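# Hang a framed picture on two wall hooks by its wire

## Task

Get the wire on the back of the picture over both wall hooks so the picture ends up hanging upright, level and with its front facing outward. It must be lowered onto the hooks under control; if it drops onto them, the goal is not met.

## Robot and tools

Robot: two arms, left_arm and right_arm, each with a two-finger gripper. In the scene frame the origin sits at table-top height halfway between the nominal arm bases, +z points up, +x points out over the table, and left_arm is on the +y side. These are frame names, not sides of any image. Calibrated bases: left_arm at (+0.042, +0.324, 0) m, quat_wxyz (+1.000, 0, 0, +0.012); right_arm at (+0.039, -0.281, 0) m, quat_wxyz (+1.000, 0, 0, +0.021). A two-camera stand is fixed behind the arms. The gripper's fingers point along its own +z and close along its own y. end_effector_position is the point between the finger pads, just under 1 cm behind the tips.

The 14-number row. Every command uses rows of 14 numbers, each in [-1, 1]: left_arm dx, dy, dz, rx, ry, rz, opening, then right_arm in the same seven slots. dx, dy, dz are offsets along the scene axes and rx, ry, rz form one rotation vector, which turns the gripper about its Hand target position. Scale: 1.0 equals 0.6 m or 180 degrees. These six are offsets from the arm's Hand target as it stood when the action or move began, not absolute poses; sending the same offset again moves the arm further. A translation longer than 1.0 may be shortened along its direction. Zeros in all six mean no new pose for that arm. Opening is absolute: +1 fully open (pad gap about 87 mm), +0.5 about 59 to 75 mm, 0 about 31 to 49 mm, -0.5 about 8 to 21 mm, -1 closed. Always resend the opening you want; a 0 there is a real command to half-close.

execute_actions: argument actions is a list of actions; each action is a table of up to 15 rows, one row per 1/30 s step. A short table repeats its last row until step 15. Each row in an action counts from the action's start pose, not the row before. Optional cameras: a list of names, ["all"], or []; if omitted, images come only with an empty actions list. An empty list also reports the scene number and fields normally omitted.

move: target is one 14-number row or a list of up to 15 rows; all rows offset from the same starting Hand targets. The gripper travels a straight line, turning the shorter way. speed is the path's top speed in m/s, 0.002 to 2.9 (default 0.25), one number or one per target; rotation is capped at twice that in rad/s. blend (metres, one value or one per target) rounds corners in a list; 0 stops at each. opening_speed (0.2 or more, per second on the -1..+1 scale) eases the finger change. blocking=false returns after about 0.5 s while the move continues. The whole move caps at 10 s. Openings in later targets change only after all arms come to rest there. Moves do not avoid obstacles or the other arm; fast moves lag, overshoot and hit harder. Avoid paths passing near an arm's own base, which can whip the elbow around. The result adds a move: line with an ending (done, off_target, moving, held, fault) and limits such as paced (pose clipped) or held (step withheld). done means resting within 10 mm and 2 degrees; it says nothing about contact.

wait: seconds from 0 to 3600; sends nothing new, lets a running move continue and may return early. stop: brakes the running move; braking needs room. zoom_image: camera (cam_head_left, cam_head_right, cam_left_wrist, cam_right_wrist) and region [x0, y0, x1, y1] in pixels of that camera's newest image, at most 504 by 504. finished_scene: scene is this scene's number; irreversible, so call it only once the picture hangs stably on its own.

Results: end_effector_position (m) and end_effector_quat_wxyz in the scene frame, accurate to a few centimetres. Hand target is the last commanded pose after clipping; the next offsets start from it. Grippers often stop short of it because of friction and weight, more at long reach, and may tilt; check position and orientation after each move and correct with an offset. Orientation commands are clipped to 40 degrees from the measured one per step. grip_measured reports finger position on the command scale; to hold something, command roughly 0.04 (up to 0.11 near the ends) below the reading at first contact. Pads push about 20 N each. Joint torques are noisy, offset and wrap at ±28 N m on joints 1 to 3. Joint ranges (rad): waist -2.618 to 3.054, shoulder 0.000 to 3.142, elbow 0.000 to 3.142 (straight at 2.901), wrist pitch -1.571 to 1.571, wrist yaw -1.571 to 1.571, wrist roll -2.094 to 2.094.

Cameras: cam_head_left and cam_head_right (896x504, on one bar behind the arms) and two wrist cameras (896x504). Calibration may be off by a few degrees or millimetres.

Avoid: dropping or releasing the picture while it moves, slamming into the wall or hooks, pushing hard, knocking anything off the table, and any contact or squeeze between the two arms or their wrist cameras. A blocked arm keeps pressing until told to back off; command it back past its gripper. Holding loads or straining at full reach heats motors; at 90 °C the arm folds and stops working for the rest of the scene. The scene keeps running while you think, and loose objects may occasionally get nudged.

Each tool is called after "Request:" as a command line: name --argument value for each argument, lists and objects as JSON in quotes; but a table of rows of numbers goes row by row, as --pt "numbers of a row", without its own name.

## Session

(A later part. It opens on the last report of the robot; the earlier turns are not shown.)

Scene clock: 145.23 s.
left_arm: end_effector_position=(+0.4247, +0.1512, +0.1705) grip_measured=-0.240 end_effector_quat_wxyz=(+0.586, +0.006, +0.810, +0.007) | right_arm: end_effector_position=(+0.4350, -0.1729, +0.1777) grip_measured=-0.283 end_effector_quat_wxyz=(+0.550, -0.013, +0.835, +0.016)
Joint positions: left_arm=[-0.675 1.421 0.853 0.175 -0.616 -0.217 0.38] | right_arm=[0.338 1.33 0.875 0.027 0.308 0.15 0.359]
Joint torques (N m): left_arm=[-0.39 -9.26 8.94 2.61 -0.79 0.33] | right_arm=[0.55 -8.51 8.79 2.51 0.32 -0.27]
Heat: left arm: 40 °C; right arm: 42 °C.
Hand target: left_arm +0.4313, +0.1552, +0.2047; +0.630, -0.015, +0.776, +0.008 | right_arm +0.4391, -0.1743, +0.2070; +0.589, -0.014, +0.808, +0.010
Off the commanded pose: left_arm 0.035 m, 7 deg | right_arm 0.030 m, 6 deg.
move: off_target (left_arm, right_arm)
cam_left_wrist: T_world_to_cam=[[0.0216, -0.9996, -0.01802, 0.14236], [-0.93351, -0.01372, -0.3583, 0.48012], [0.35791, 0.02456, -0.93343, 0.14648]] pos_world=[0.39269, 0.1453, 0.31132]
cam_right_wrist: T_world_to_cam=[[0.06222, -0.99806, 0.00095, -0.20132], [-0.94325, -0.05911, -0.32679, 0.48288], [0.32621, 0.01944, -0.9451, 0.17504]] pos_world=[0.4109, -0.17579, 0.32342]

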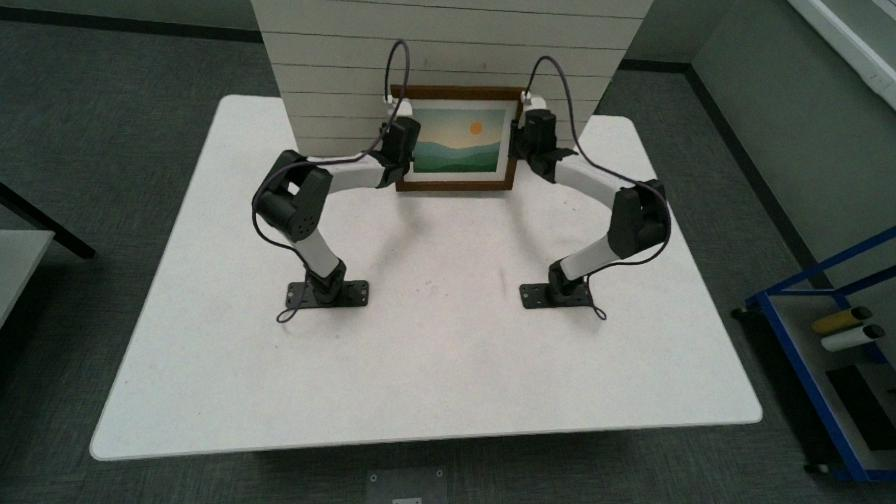

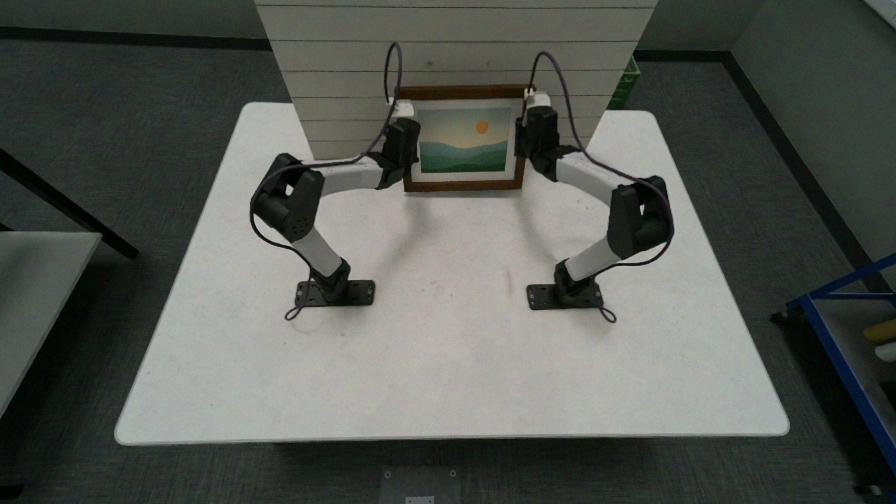

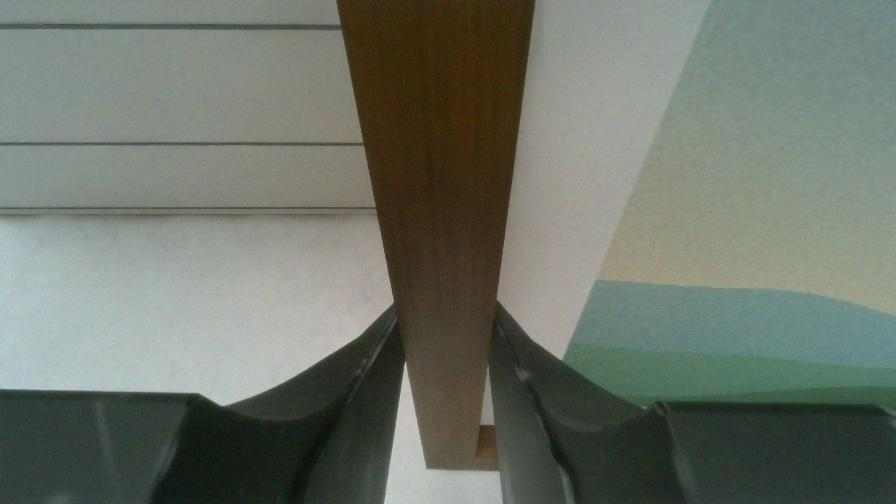

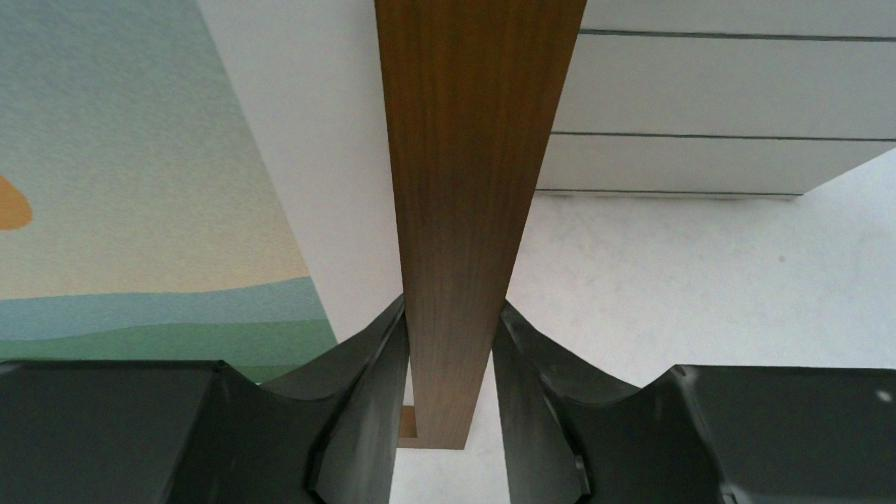

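Request:
move --target '[0.0133,0.035,0.328,0.001,-0.0306,0,-0.6,0.0283,0.035,0.303,0.001,-0.0306,0,-0.6]' --speed 0.12 --cameras '["all"]'

Request:
zoom_image --camera "cam_head_left" --region '[370, 0, 580, 180]'

Request:
zoom_image --camera "cam_head_right" --region '[370, 0, 580, 180]'

Scene clock: 151.70 s.
left_arm: end_effector_position=(+0.4318, +0.1750, +0.3659) grip_measured=-0.240 end_effector_quat_wxyz=(+0.632, +0.010, +0.774, +0.023) | right_arm: end_effector_position=(+0.4518, -0.1504, +0.3634) grip_measured=-0.280 end_effector_quat_wxyz=(+0.599, -0.014, +0.800, +0.024)
Joint positions: left_arm=[-0.625 1.365 1.481 -0.362 -0.609 -0.094 0.38] | right_arm=[0.395 1.423 1.592 -0.474 0.364 0.134 0.36]
Joint torques (N m): left_arm=[0.65 -5.19 12.93 2.57 -0.27 0.07] | right_arm=[0.46 -5.41 11.71 2.38 0.37 -0.32]
Heat: left arm: 41 °C; right arm: 42 °C.
Hand target: left_arm +0.4393, +0.1762, +0.4016; +0.667, -0.014, +0.745, +0.009 | right_arm +0.4561, -0.1533, +0.3889; +0.627, -0.014, +0.778, +0.011
Off the commanded pose: left_arm 0.036 m, 6 deg | right_arm 0.026 m, 4 deg.
move: off_target (left_arm, right_arm)
cam_left_wrist: T_world_to_cam=[[0.0376, -0.99827, -0.04518, 0.17239], [-0.88528, -0.01231, -0.4649, 0.57515], [0.46354, 0.05747, -0.88421, 0.25634]] pos_world=[0.38386, 0.16444, 0.50184]
cam_right_wrist: T_world_to_cam=[[0.07237, -0.99736, -0.00593, -0.1821], [-0.89616, -0.06241, -0.43932, 0.57988], [0.43779, 0.03711, -0.89831, 0.27991]] pos_world=[0.4103, -0.15582, 0.50512]

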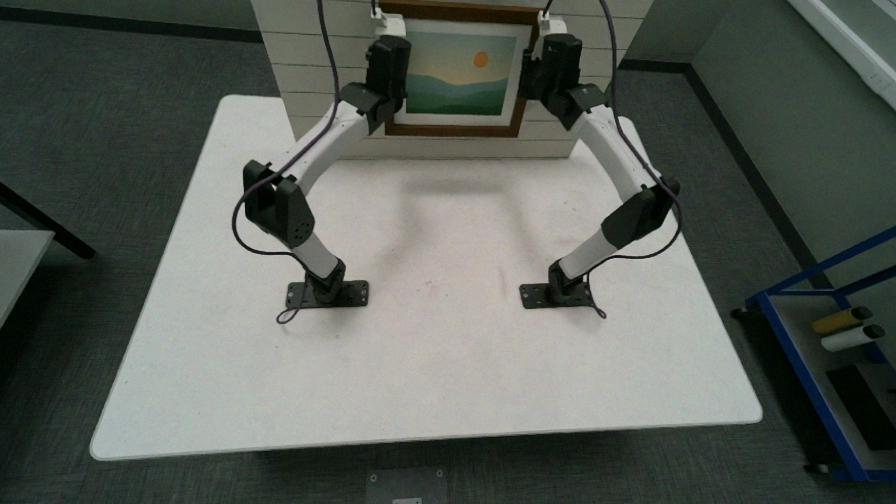

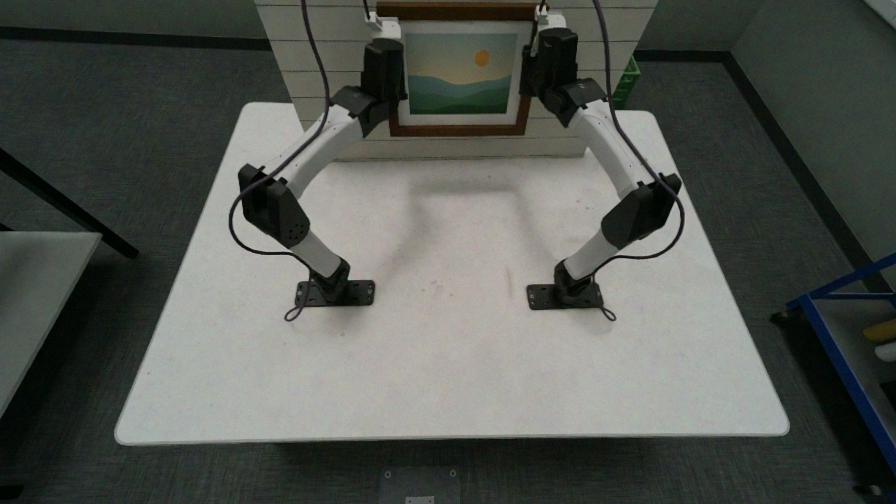

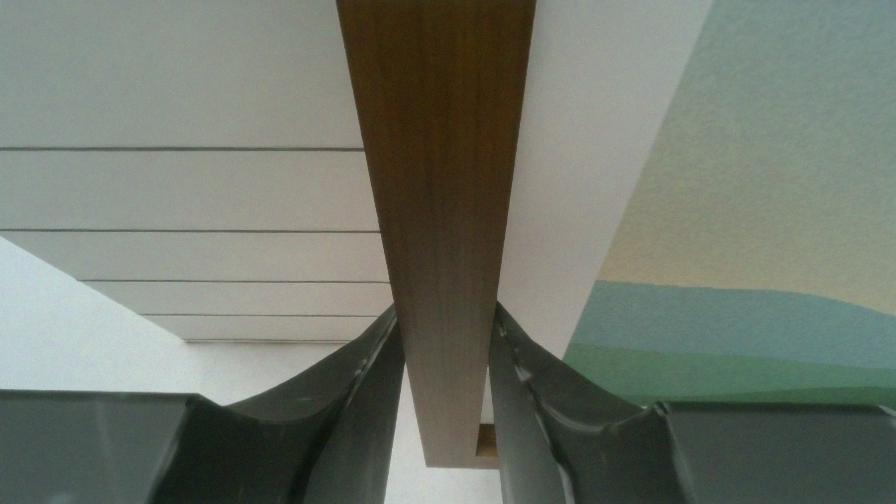

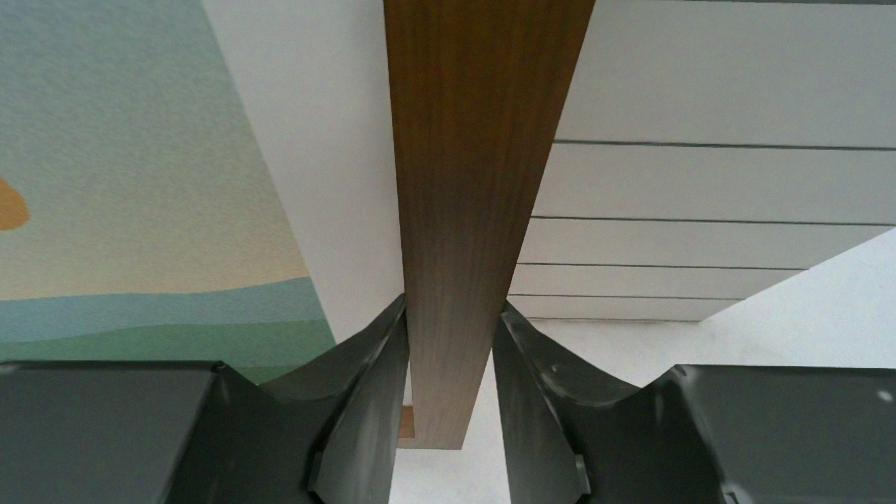

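Scaled by 2.400.

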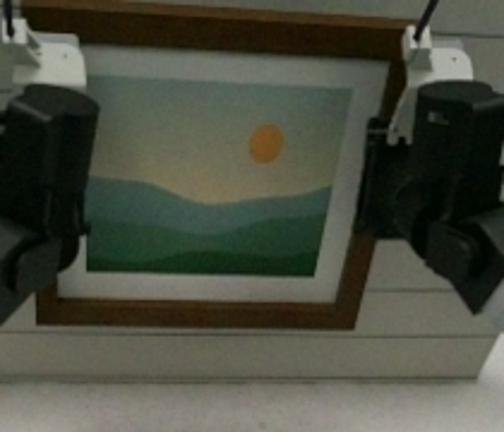

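Scaled by 2.400.

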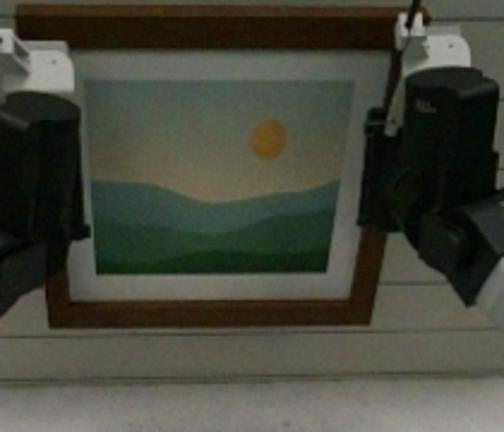

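Request:
move --target '[0.075,0.003,0.0,0,0,0,-0.6,0.075,0.003,0,0,0,0,-0.6]' --speed 0.1 --cameras '["all"]'

Request:
zoom_image --camera "cam_head_left" --region '[360, 0, 580, 150]'

Request:
zoom_image --camera "cam_head_right" --region '[360, 0, 580, 150]'

Scene clock: 163.37 s.
left_arm: end_effector_position=(+0.4717, +0.1774, +0.3601) grip_measured=-0.240 end_effector_quat_wxyz=(+0.621, +0.006, +0.783, +0.021) | right_arm: end_effector_position=(+0.4914, -0.1487, +0.3598) grip_measured=-0.279 end_effector_quat_wxyz=(+0.593, -0.011, +0.805, +0.017)
Joint positions: left_arm=[-0.541 1.491 1.587 -0.361 -0.526 -0.094 0.38] | right_arm=[0.354 1.569 1.726 -0.477 0.339 0.125 0.36]
Joint torques (N m): left_arm=[0.76 -6.08 13.03 2.82 -0.25 0.19] | right_arm=[-0.76 -6.45 12.03 2.59 0.13 -0.37]
Heat: left arm: 43 °C; right arm: 42 °C.
Hand target: left_arm +0.4843, +0.1782, +0.4016; +0.667, -0.014, +0.745, +0.009 | right_arm +0.5011, -0.1515, +0.3888; +0.627, -0.014, +0.779, +0.011
Off the commanded pose: left_arm 0.043 m, 7 deg | right_arm 0.031 m, 5 deg.
move: off_target (left_arm, right_arm)
cam_left_wrist: T_world_to_cam=[[0.03915, -0.9985, -0.03834, 0.16981], [-0.89763, -0.01829, -0.44038, 0.60575], [0.43901, 0.05165, -0.89699, 0.24979]] pos_world=[0.42743, 0.16773, 0.49733]
cam_right_wrist: T_world_to_cam=[[0.05851, -0.99829, 0.00048, -0.17893], [-0.90404, -0.05319, -0.42412, 0.61363], [0.42341, 0.02438, -0.90561, 0.26713]] pos_world=[0.45211, -0.15249, 0.50225]

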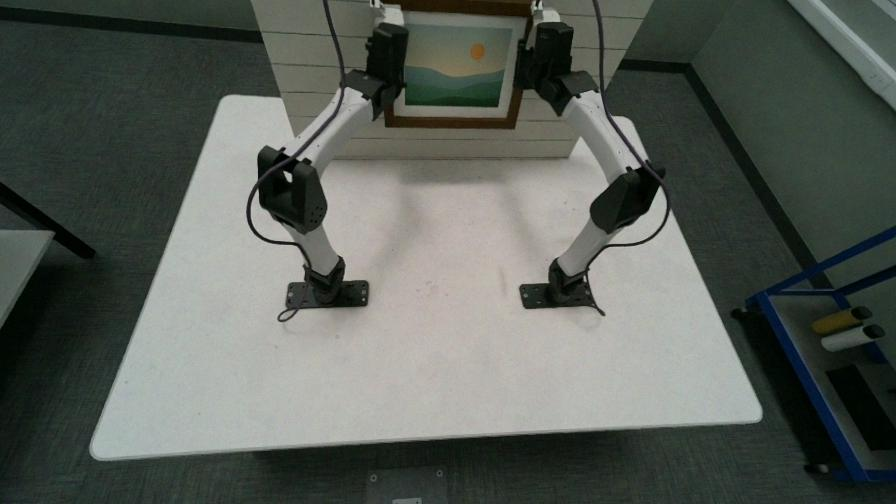

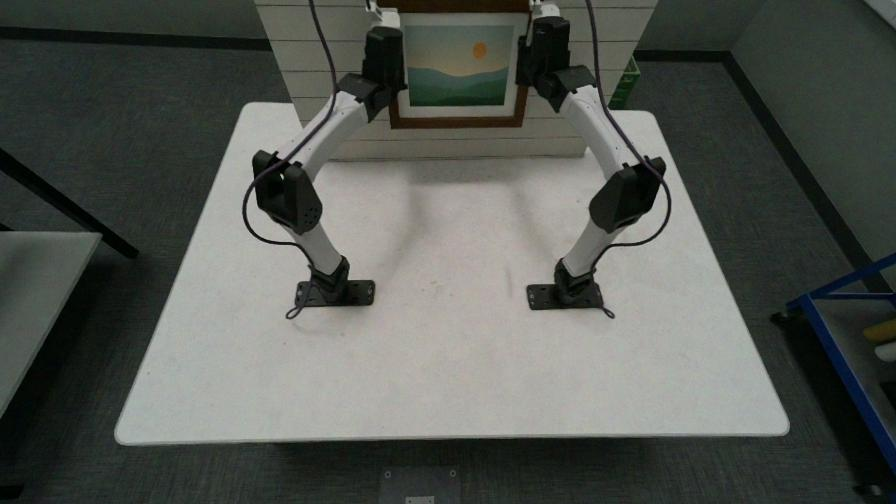

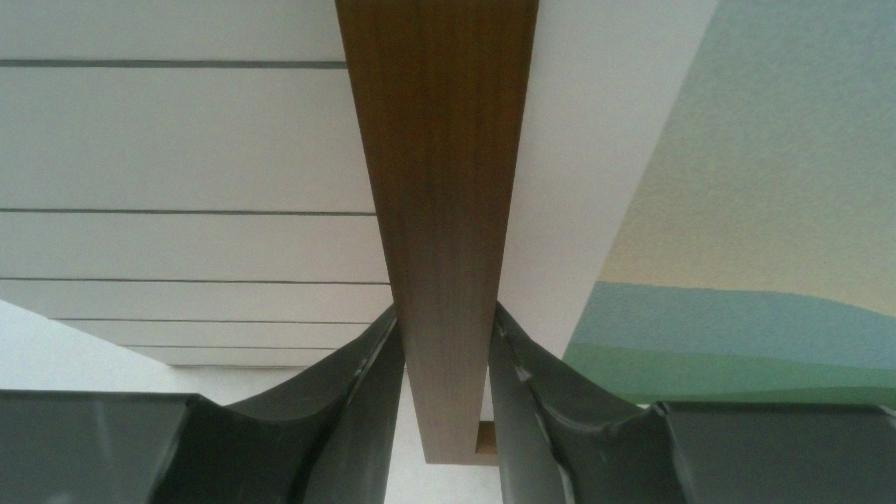

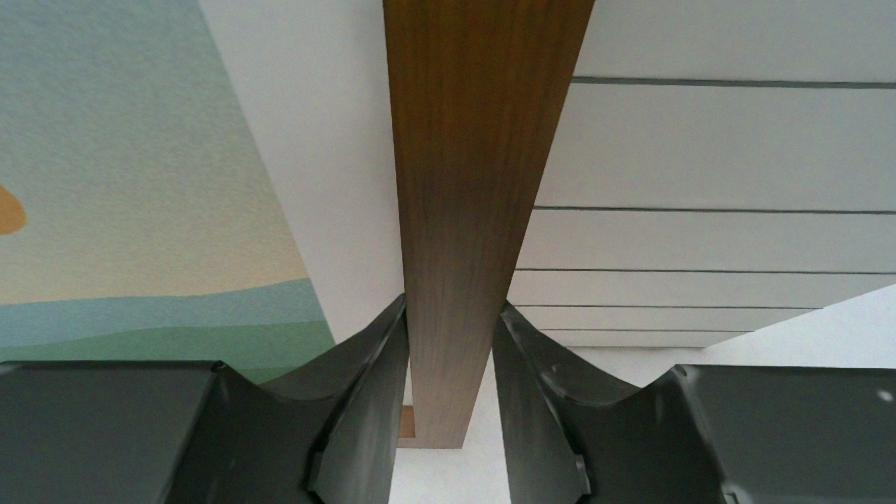

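Scaled by 2.291.

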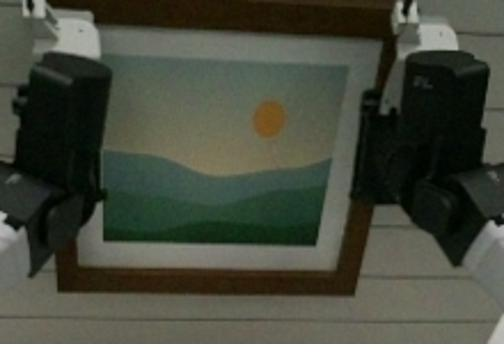

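Scaled by 2.291.

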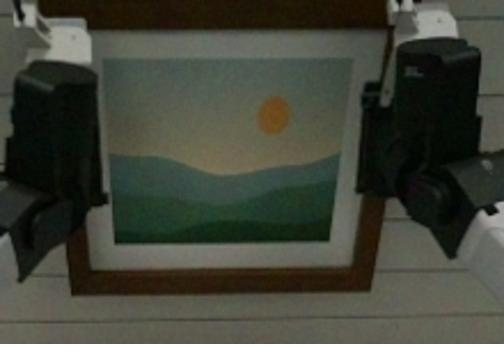

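Request:
move --target '[0.036,0.0,0.0,0,0,0,-0.6,0.031,0.0,0,0,0,0,-0.6]' --speed 0.06 --cameras '["all"]'

Request:
zoom_image --camera "cam_head_left" --region '[360, 0, 580, 150]'

Request:
zoom_image --camera "cam_head_right" --region '[360, 0, 580, 150]'

Scene clock: 167.20 s.
left_arm: end_effector_position=(+0.4904, +0.1783, +0.3585) grip_measured=-0.239 end_effector_quat_wxyz=(+0.619, +0.001, +0.785, +0.024) | right_arm: end_effector_position=(+0.5120, -0.1507, +0.3609) grip_measured=-0.279 end_effector_quat_wxyz=(+0.596, -0.003, +0.803, +0.013)
Joint positions: left_arm=[-0.514 1.556 1.647 -0.361 -0.511 -0.095 0.38] | right_arm=[0.333 1.639 1.795 -0.469 0.336 0.124 0.36]
Joint torques (N m): left_arm=[1.14 -6.37 13.31 2.89 -0.12 0.26] | right_arm=[-0.79 -7.23 11.82 2.51 -0.03 -0.42]
Heat: left arm: 45 °C; right arm: 42 °C.
Hand target: left_arm +0.5059, +0.1780, +0.4016; +0.667, -0.014, +0.745, +0.009 | right_arm +0.5197, -0.1516, +0.3888; +0.627, -0.014, +0.779, +0.011
Off the commanded pose: left_arm 0.046 m, 8 deg | right_arm 0.029 m, 5 deg.
move: off_target (left_arm, right_arm)
cam_left_wrist: T_world_to_cam=[[0.05137, -0.99799, -0.03697, 0.16337], [-0.8999, -0.0302, -0.43504, 0.62326], [0.43306, 0.05562, -0.89965, 0.24326]] pos_world=[0.44714, 0.16834, 0.49603]
cam_right_wrist: T_world_to_cam=[[0.04025, -0.99919, -0.00235, -0.17184], [-0.90167, -0.03531, -0.43097, 0.63668], [0.43054, 0.01947, -0.90236, 0.25383]] pos_world=[0.47171, -0.15416, 0.50304]

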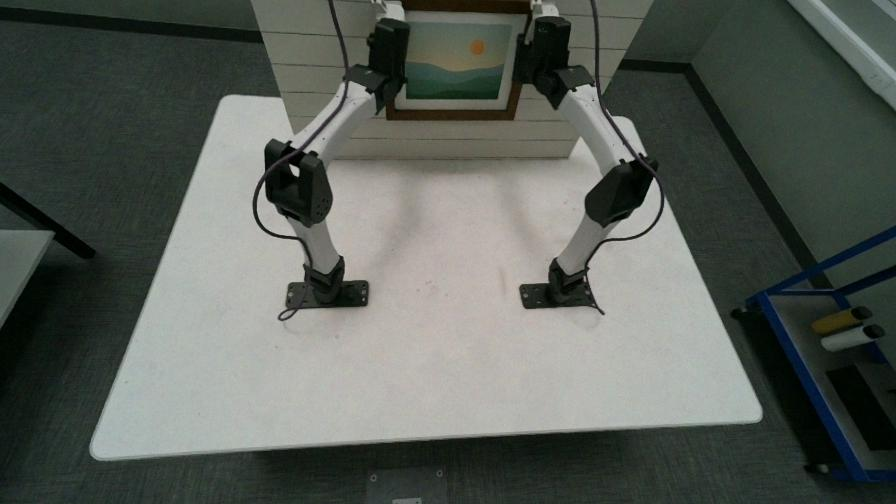

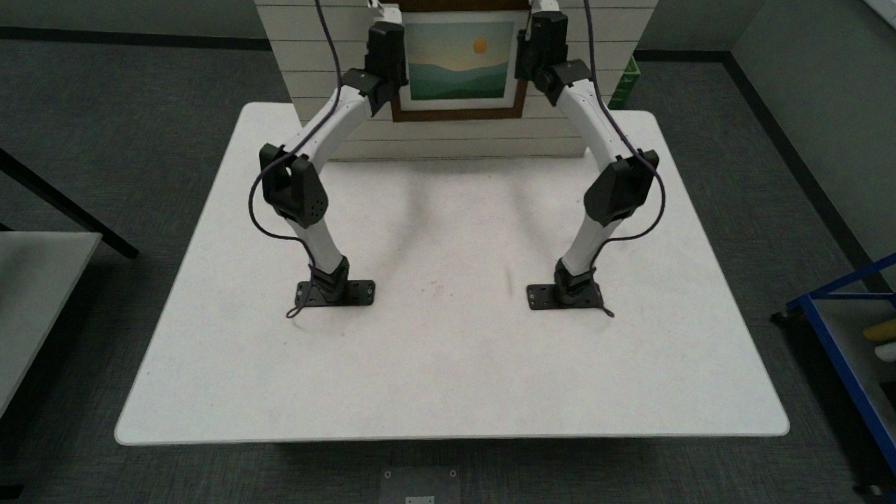

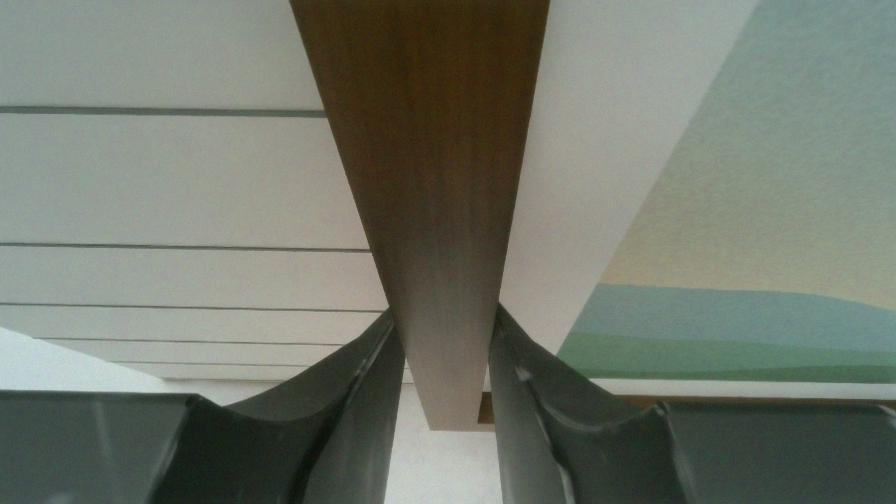

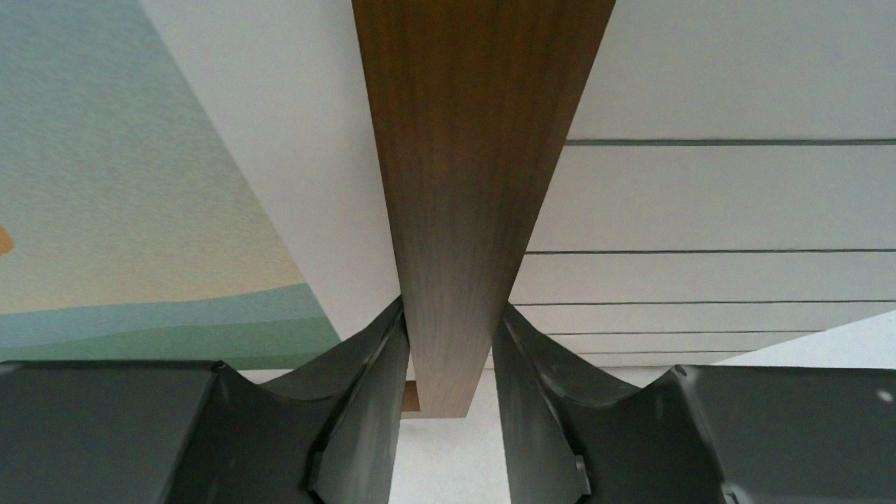

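Scaled by 2.291.

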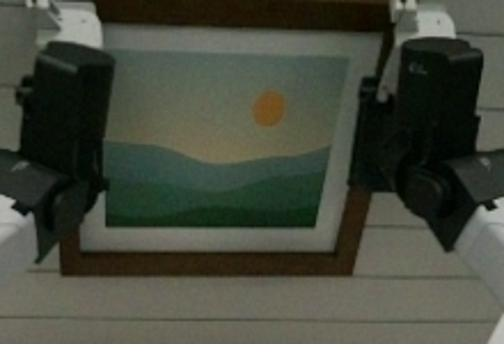

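Scaled by 2.291.

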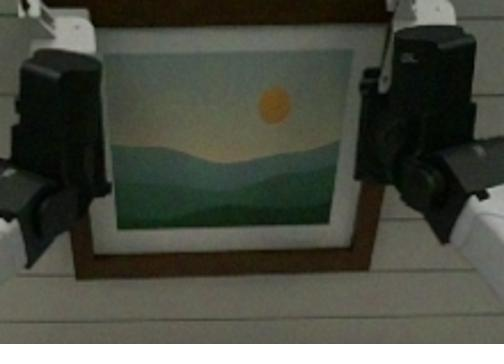

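Request:
move --target '[-0.005,0.0,-0.075,0,0,0,-0.6,-0.005,0.0,-0.085,0,0,0,-0.6]' --speed 0.08 --cameras '["cam_head_left","cam_head_right"]'

Request:
zoom_image --camera "cam_head_left" --region '[360, 0, 580, 170]'

Request:
zoom_image --camera "cam_head_right" --region '[360, 0, 580, 170]'

Scene clock: 172.03 s.
left_arm: end_effector_position=(+0.4963, +0.1764, +0.3123) grip_measured=-0.239 end_effector_quat_wxyz=(+0.613, +0.004, +0.790, +0.028) | right_arm: end_effector_position=(+0.5191, -0.1486, +0.3087) grip_measured=-0.274 end_effector_quat_wxyz=(+0.594, +0.000, +0.804, +0.013)
Joint positions: left_arm=[-0.512 1.547 1.465 -0.206 -0.51 -0.093 0.38] | right_arm=[0.331 1.611 1.553 -0.26 0.336 0.131 0.363]
Joint torques (N m): left_arm=[0.58 -10.65 9.43 3.02 -0.15 0.21] | right_arm=[-0.29 -10.93 8.23 2.54 0 -0.47]
Heat: left arm: 46 °C; right arm: 42 °C.
Hand target: left_arm +0.5029, +0.1780, +0.3566; +0.667, -0.014, +0.745, +0.009 | right_arm +0.5167, -0.1516, +0.3378; +0.627, -0.014, +0.779, +0.011
Off the commanded pose: left_arm 0.045 m, 9 deg | right_arm 0.029 m, 5 deg.
move: off_target (left_arm, right_arm)

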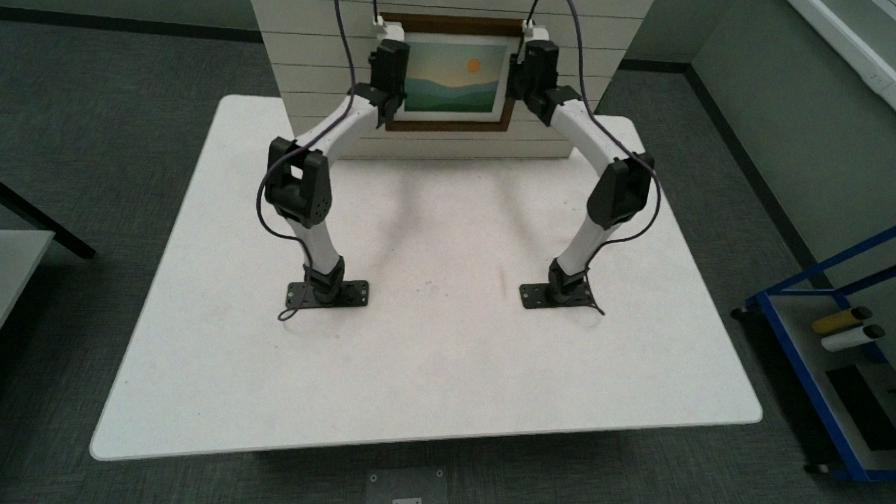

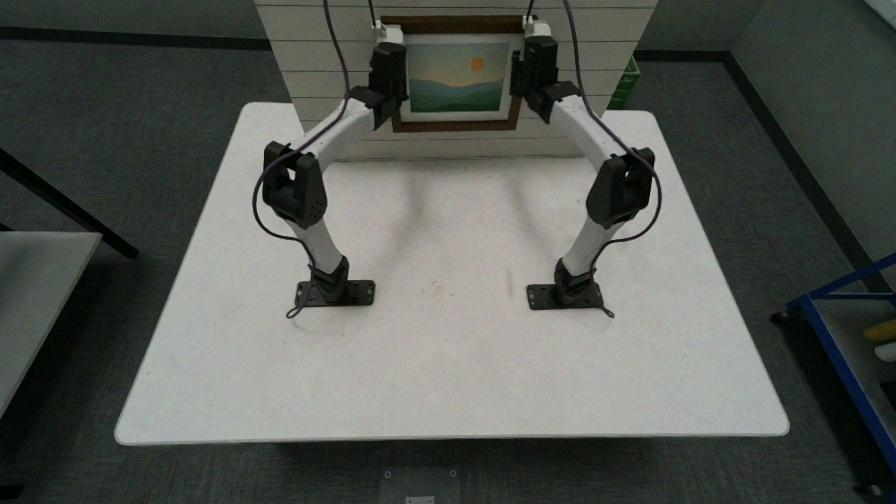

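Scaled by 2.291.

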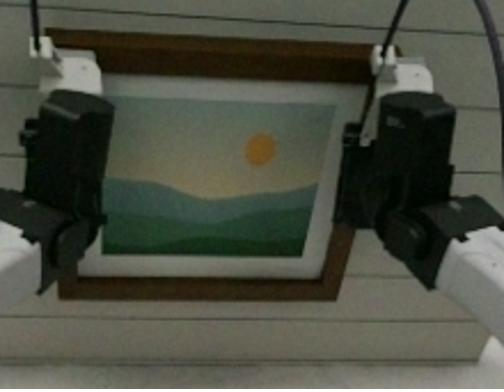

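Scaled by 2.291.

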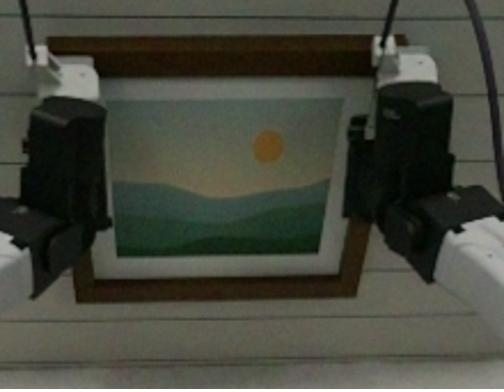

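Request:
move --target '[0.0,-0.018,-0.04,0,0,0,-0.6,0.0,-0.018,-0.05,0,0,0,-0.6]' --speed 0.06 --cameras '["all"]'

Request:
zoom_image --camera "cam_head_left" --region '[360, 0, 580, 170]'

Request:
zoom_image --camera "cam_head_right" --region '[360, 0, 580, 170]'

Scene clock: 177.93 s.
left_arm: end_effector_position=(+0.4952, +0.1718, +0.2867) grip_measured=-0.239 end_effector_quat_wxyz=(+0.609, +0.008, +0.793, +0.029) | right_arm: end_effector_position=(+0.5176, -0.1561, +0.2799) grip_measured=-0.275 end_effector_quat_wxyz=(+0.595, +0.000, +0.803, +0.018)
Joint positions: left_arm=[-0.524 1.544 1.369 -0.124 -0.516 -0.093 0.38] | right_arm=[0.309 1.578 1.401 -0.134 0.307 0.126 0.363]
Joint torques (N m): left_arm=[-0.79 -10.13 9.92 3.14 -0.36 0.14] | right_arm=[-0.92 -10.74 8.29 2.47 0 -0.47]
Heat: left arm: 47 °C; right arm: 42 °C.
Hand target: left_arm +0.5029, +0.1673, +0.3324; +0.667, -0.014, +0.745, +0.009 | right_arm +0.5167, -0.1623, +0.3079; +0.627, -0.014, +0.778, +0.011
Off the commanded pose: left_arm 0.047 m, 9 deg | right_arm 0.029 m, 5 deg.
move: off_target (left_arm, right_arm)
cam_left_wrist: T_world_to_cam=[[0.04592, -0.99745, -0.05459, 0.16165], [-0.91069, -0.01934, -0.41264, 0.59314], [0.41053, 0.06866, -0.90926, 0.18864]] pos_world=[0.4553, 0.15976, 0.4251]
cam_right_wrist: T_world_to_cam=[[0.04268, -0.99901, -0.01257, -0.17609], [-0.9023, -0.03314, -0.42983, 0.60706], [0.42898, 0.02968, -0.90282, 0.18102]] pos_world=[0.47761, -0.16117, 0.42214]

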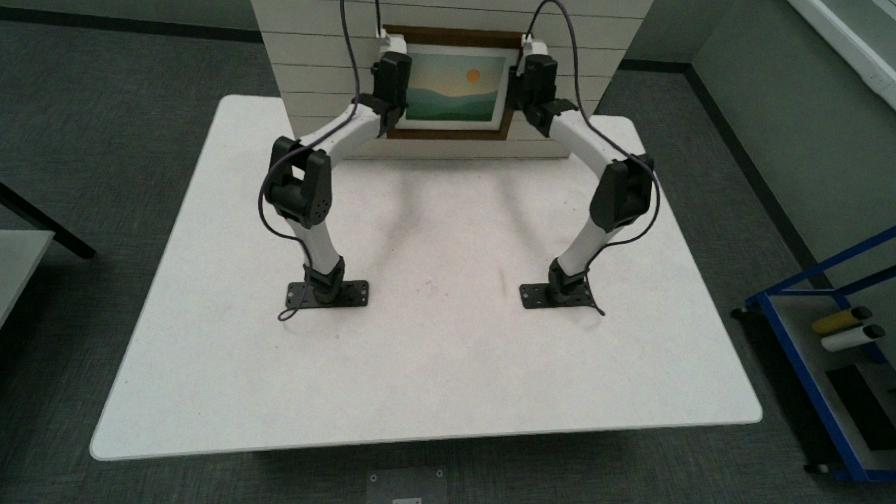

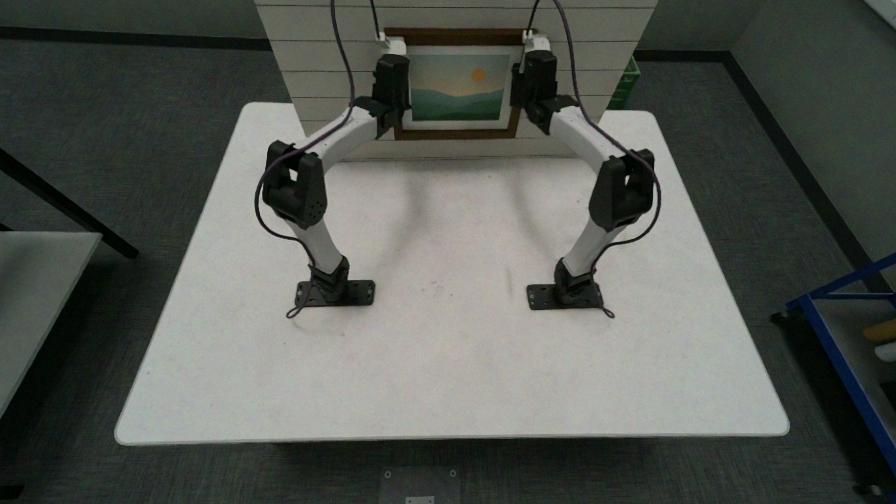

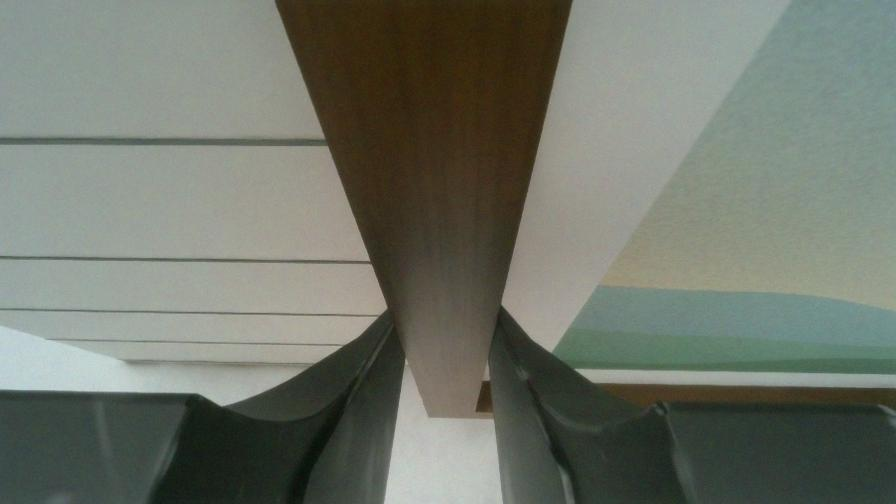

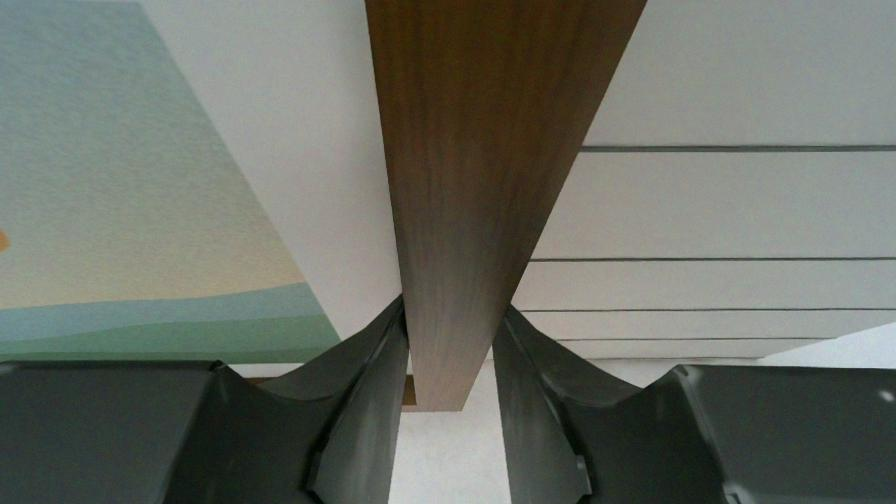

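Scaled by 2.291.

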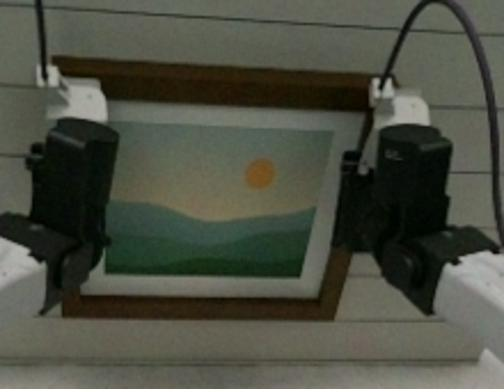

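Scaled by 2.291.

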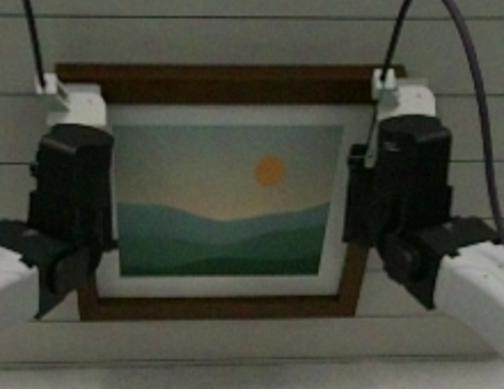

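Request:
move --target '[0.0,-0.007,-0.038,0,0,0,-0.6,0.0,-0.007,-0.036,0,0,0,-0.6]' --speed 0.05 --cameras '["all"]'

Request:
zoom_image --camera "cam_head_left" --region '[360, 0, 580, 170]'

Request:
zoom_image --camera "cam_head_right" --region '[360, 0, 580, 170]'

Scene clock: 181.00 s.
left_arm: end_effector_position=(+0.4966, +0.1678, +0.2723) grip_measured=-0.239 end_effector_quat_wxyz=(+0.619, +0.006, +0.785, +0.026) | right_arm: end_effector_position=(+0.5185, -0.1597, +0.2667) grip_measured=-0.277 end_effector_quat_wxyz=(+0.605, -0.003, +0.796, +0.019)
Joint positions: left_arm=[-0.533 1.544 1.288 -0.017 -0.527 -0.091 0.38] | right_arm=[0.298 1.563 1.31 -0.029 0.295 0.111 0.362]
Joint torques (N m): left_arm=[-0.85 -9.4 9.7 2.97 -0.35 0.12] | right_arm=[-1.13 -10.11 7.87 2.34 -0.02 -0.38]
Heat: left arm: 47 °C; right arm: 41 °C.
Hand target: left_arm +0.5029, +0.1630, +0.3097; +0.667, -0.014, +0.745, +0.009 | right_arm +0.5167, -0.1665, +0.2862; +0.627, -0.014, +0.779, +0.011
Off the commanded pose: left_arm 0.038 m, 8 deg | right_arm 0.021 m, 4 deg.
move: off_target (left_arm, right_arm)
cam_left_wrist: T_world_to_cam=[[0.04683, -0.99786, -0.04575, 0.15402], [-0.90024, -0.02232, -0.43482, 0.58976], [0.43286, 0.06155, -0.89936, 0.1626]] pos_world=[0.45333, 0.15685, 0.40972]
cam_right_wrist: T_world_to_cam=[[0.0482, -0.99878, -0.01087, -0.18324], [-0.89076, -0.03806, -0.45287, 0.60133], [0.4519, 0.03151, -0.89151, 0.15419]] pos_world=[0.47479, -0.16498, 0.4078]

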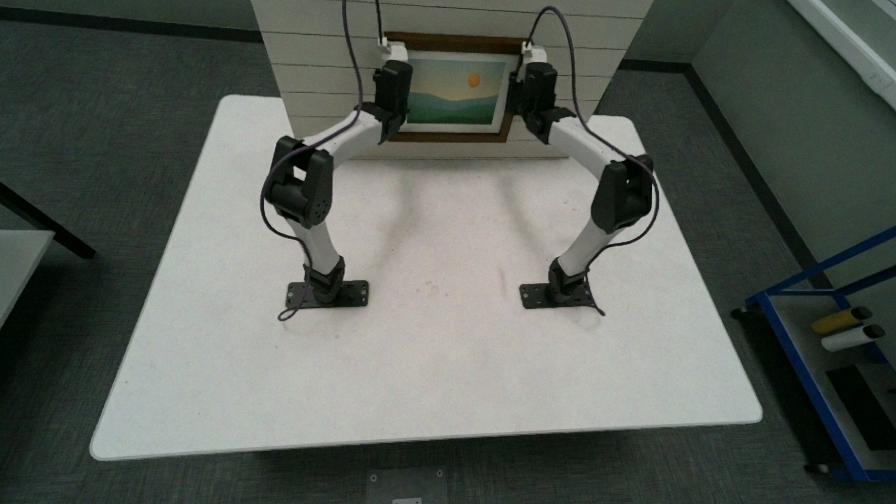

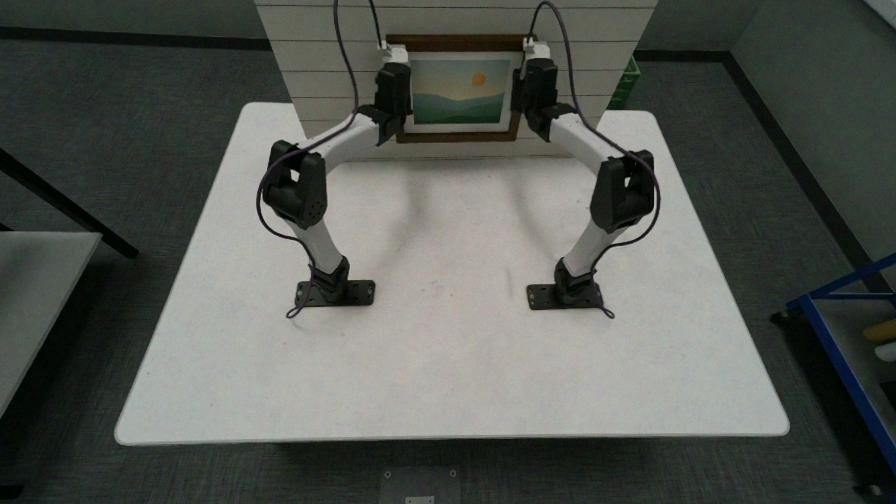

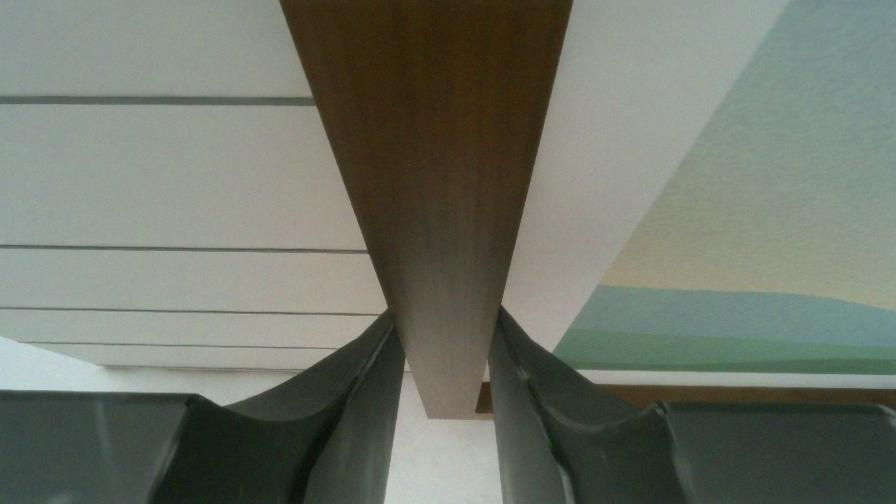

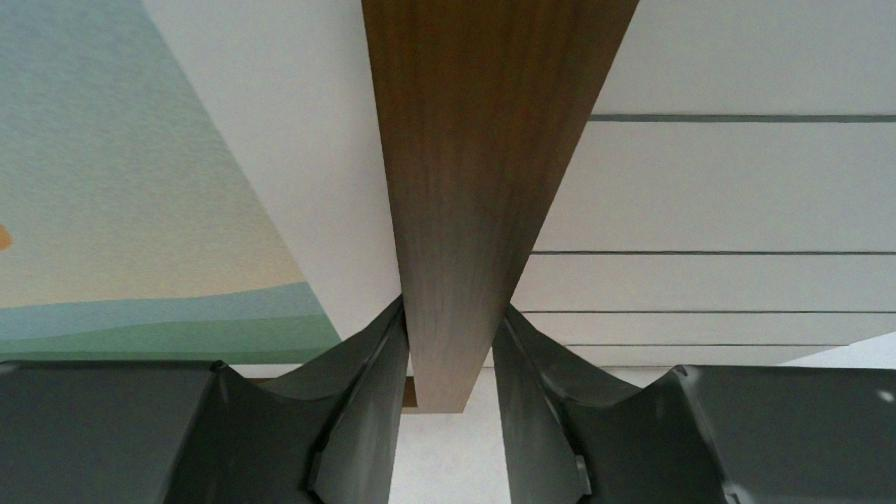

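Scaled by 2.291.

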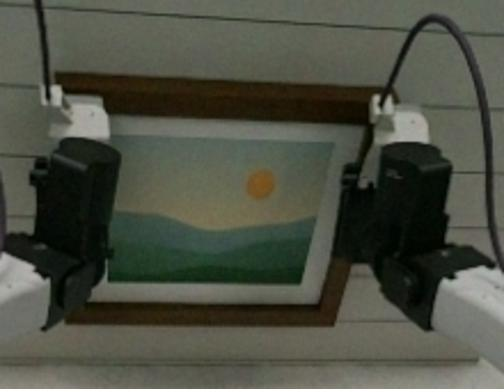

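Scaled by 2.291.

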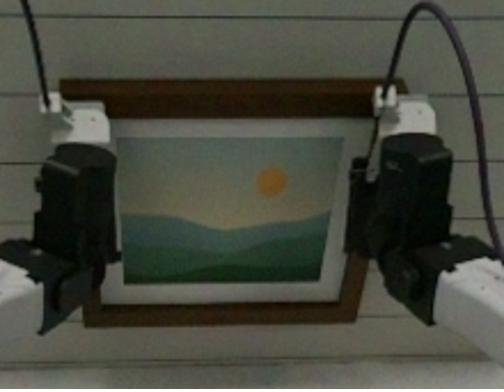

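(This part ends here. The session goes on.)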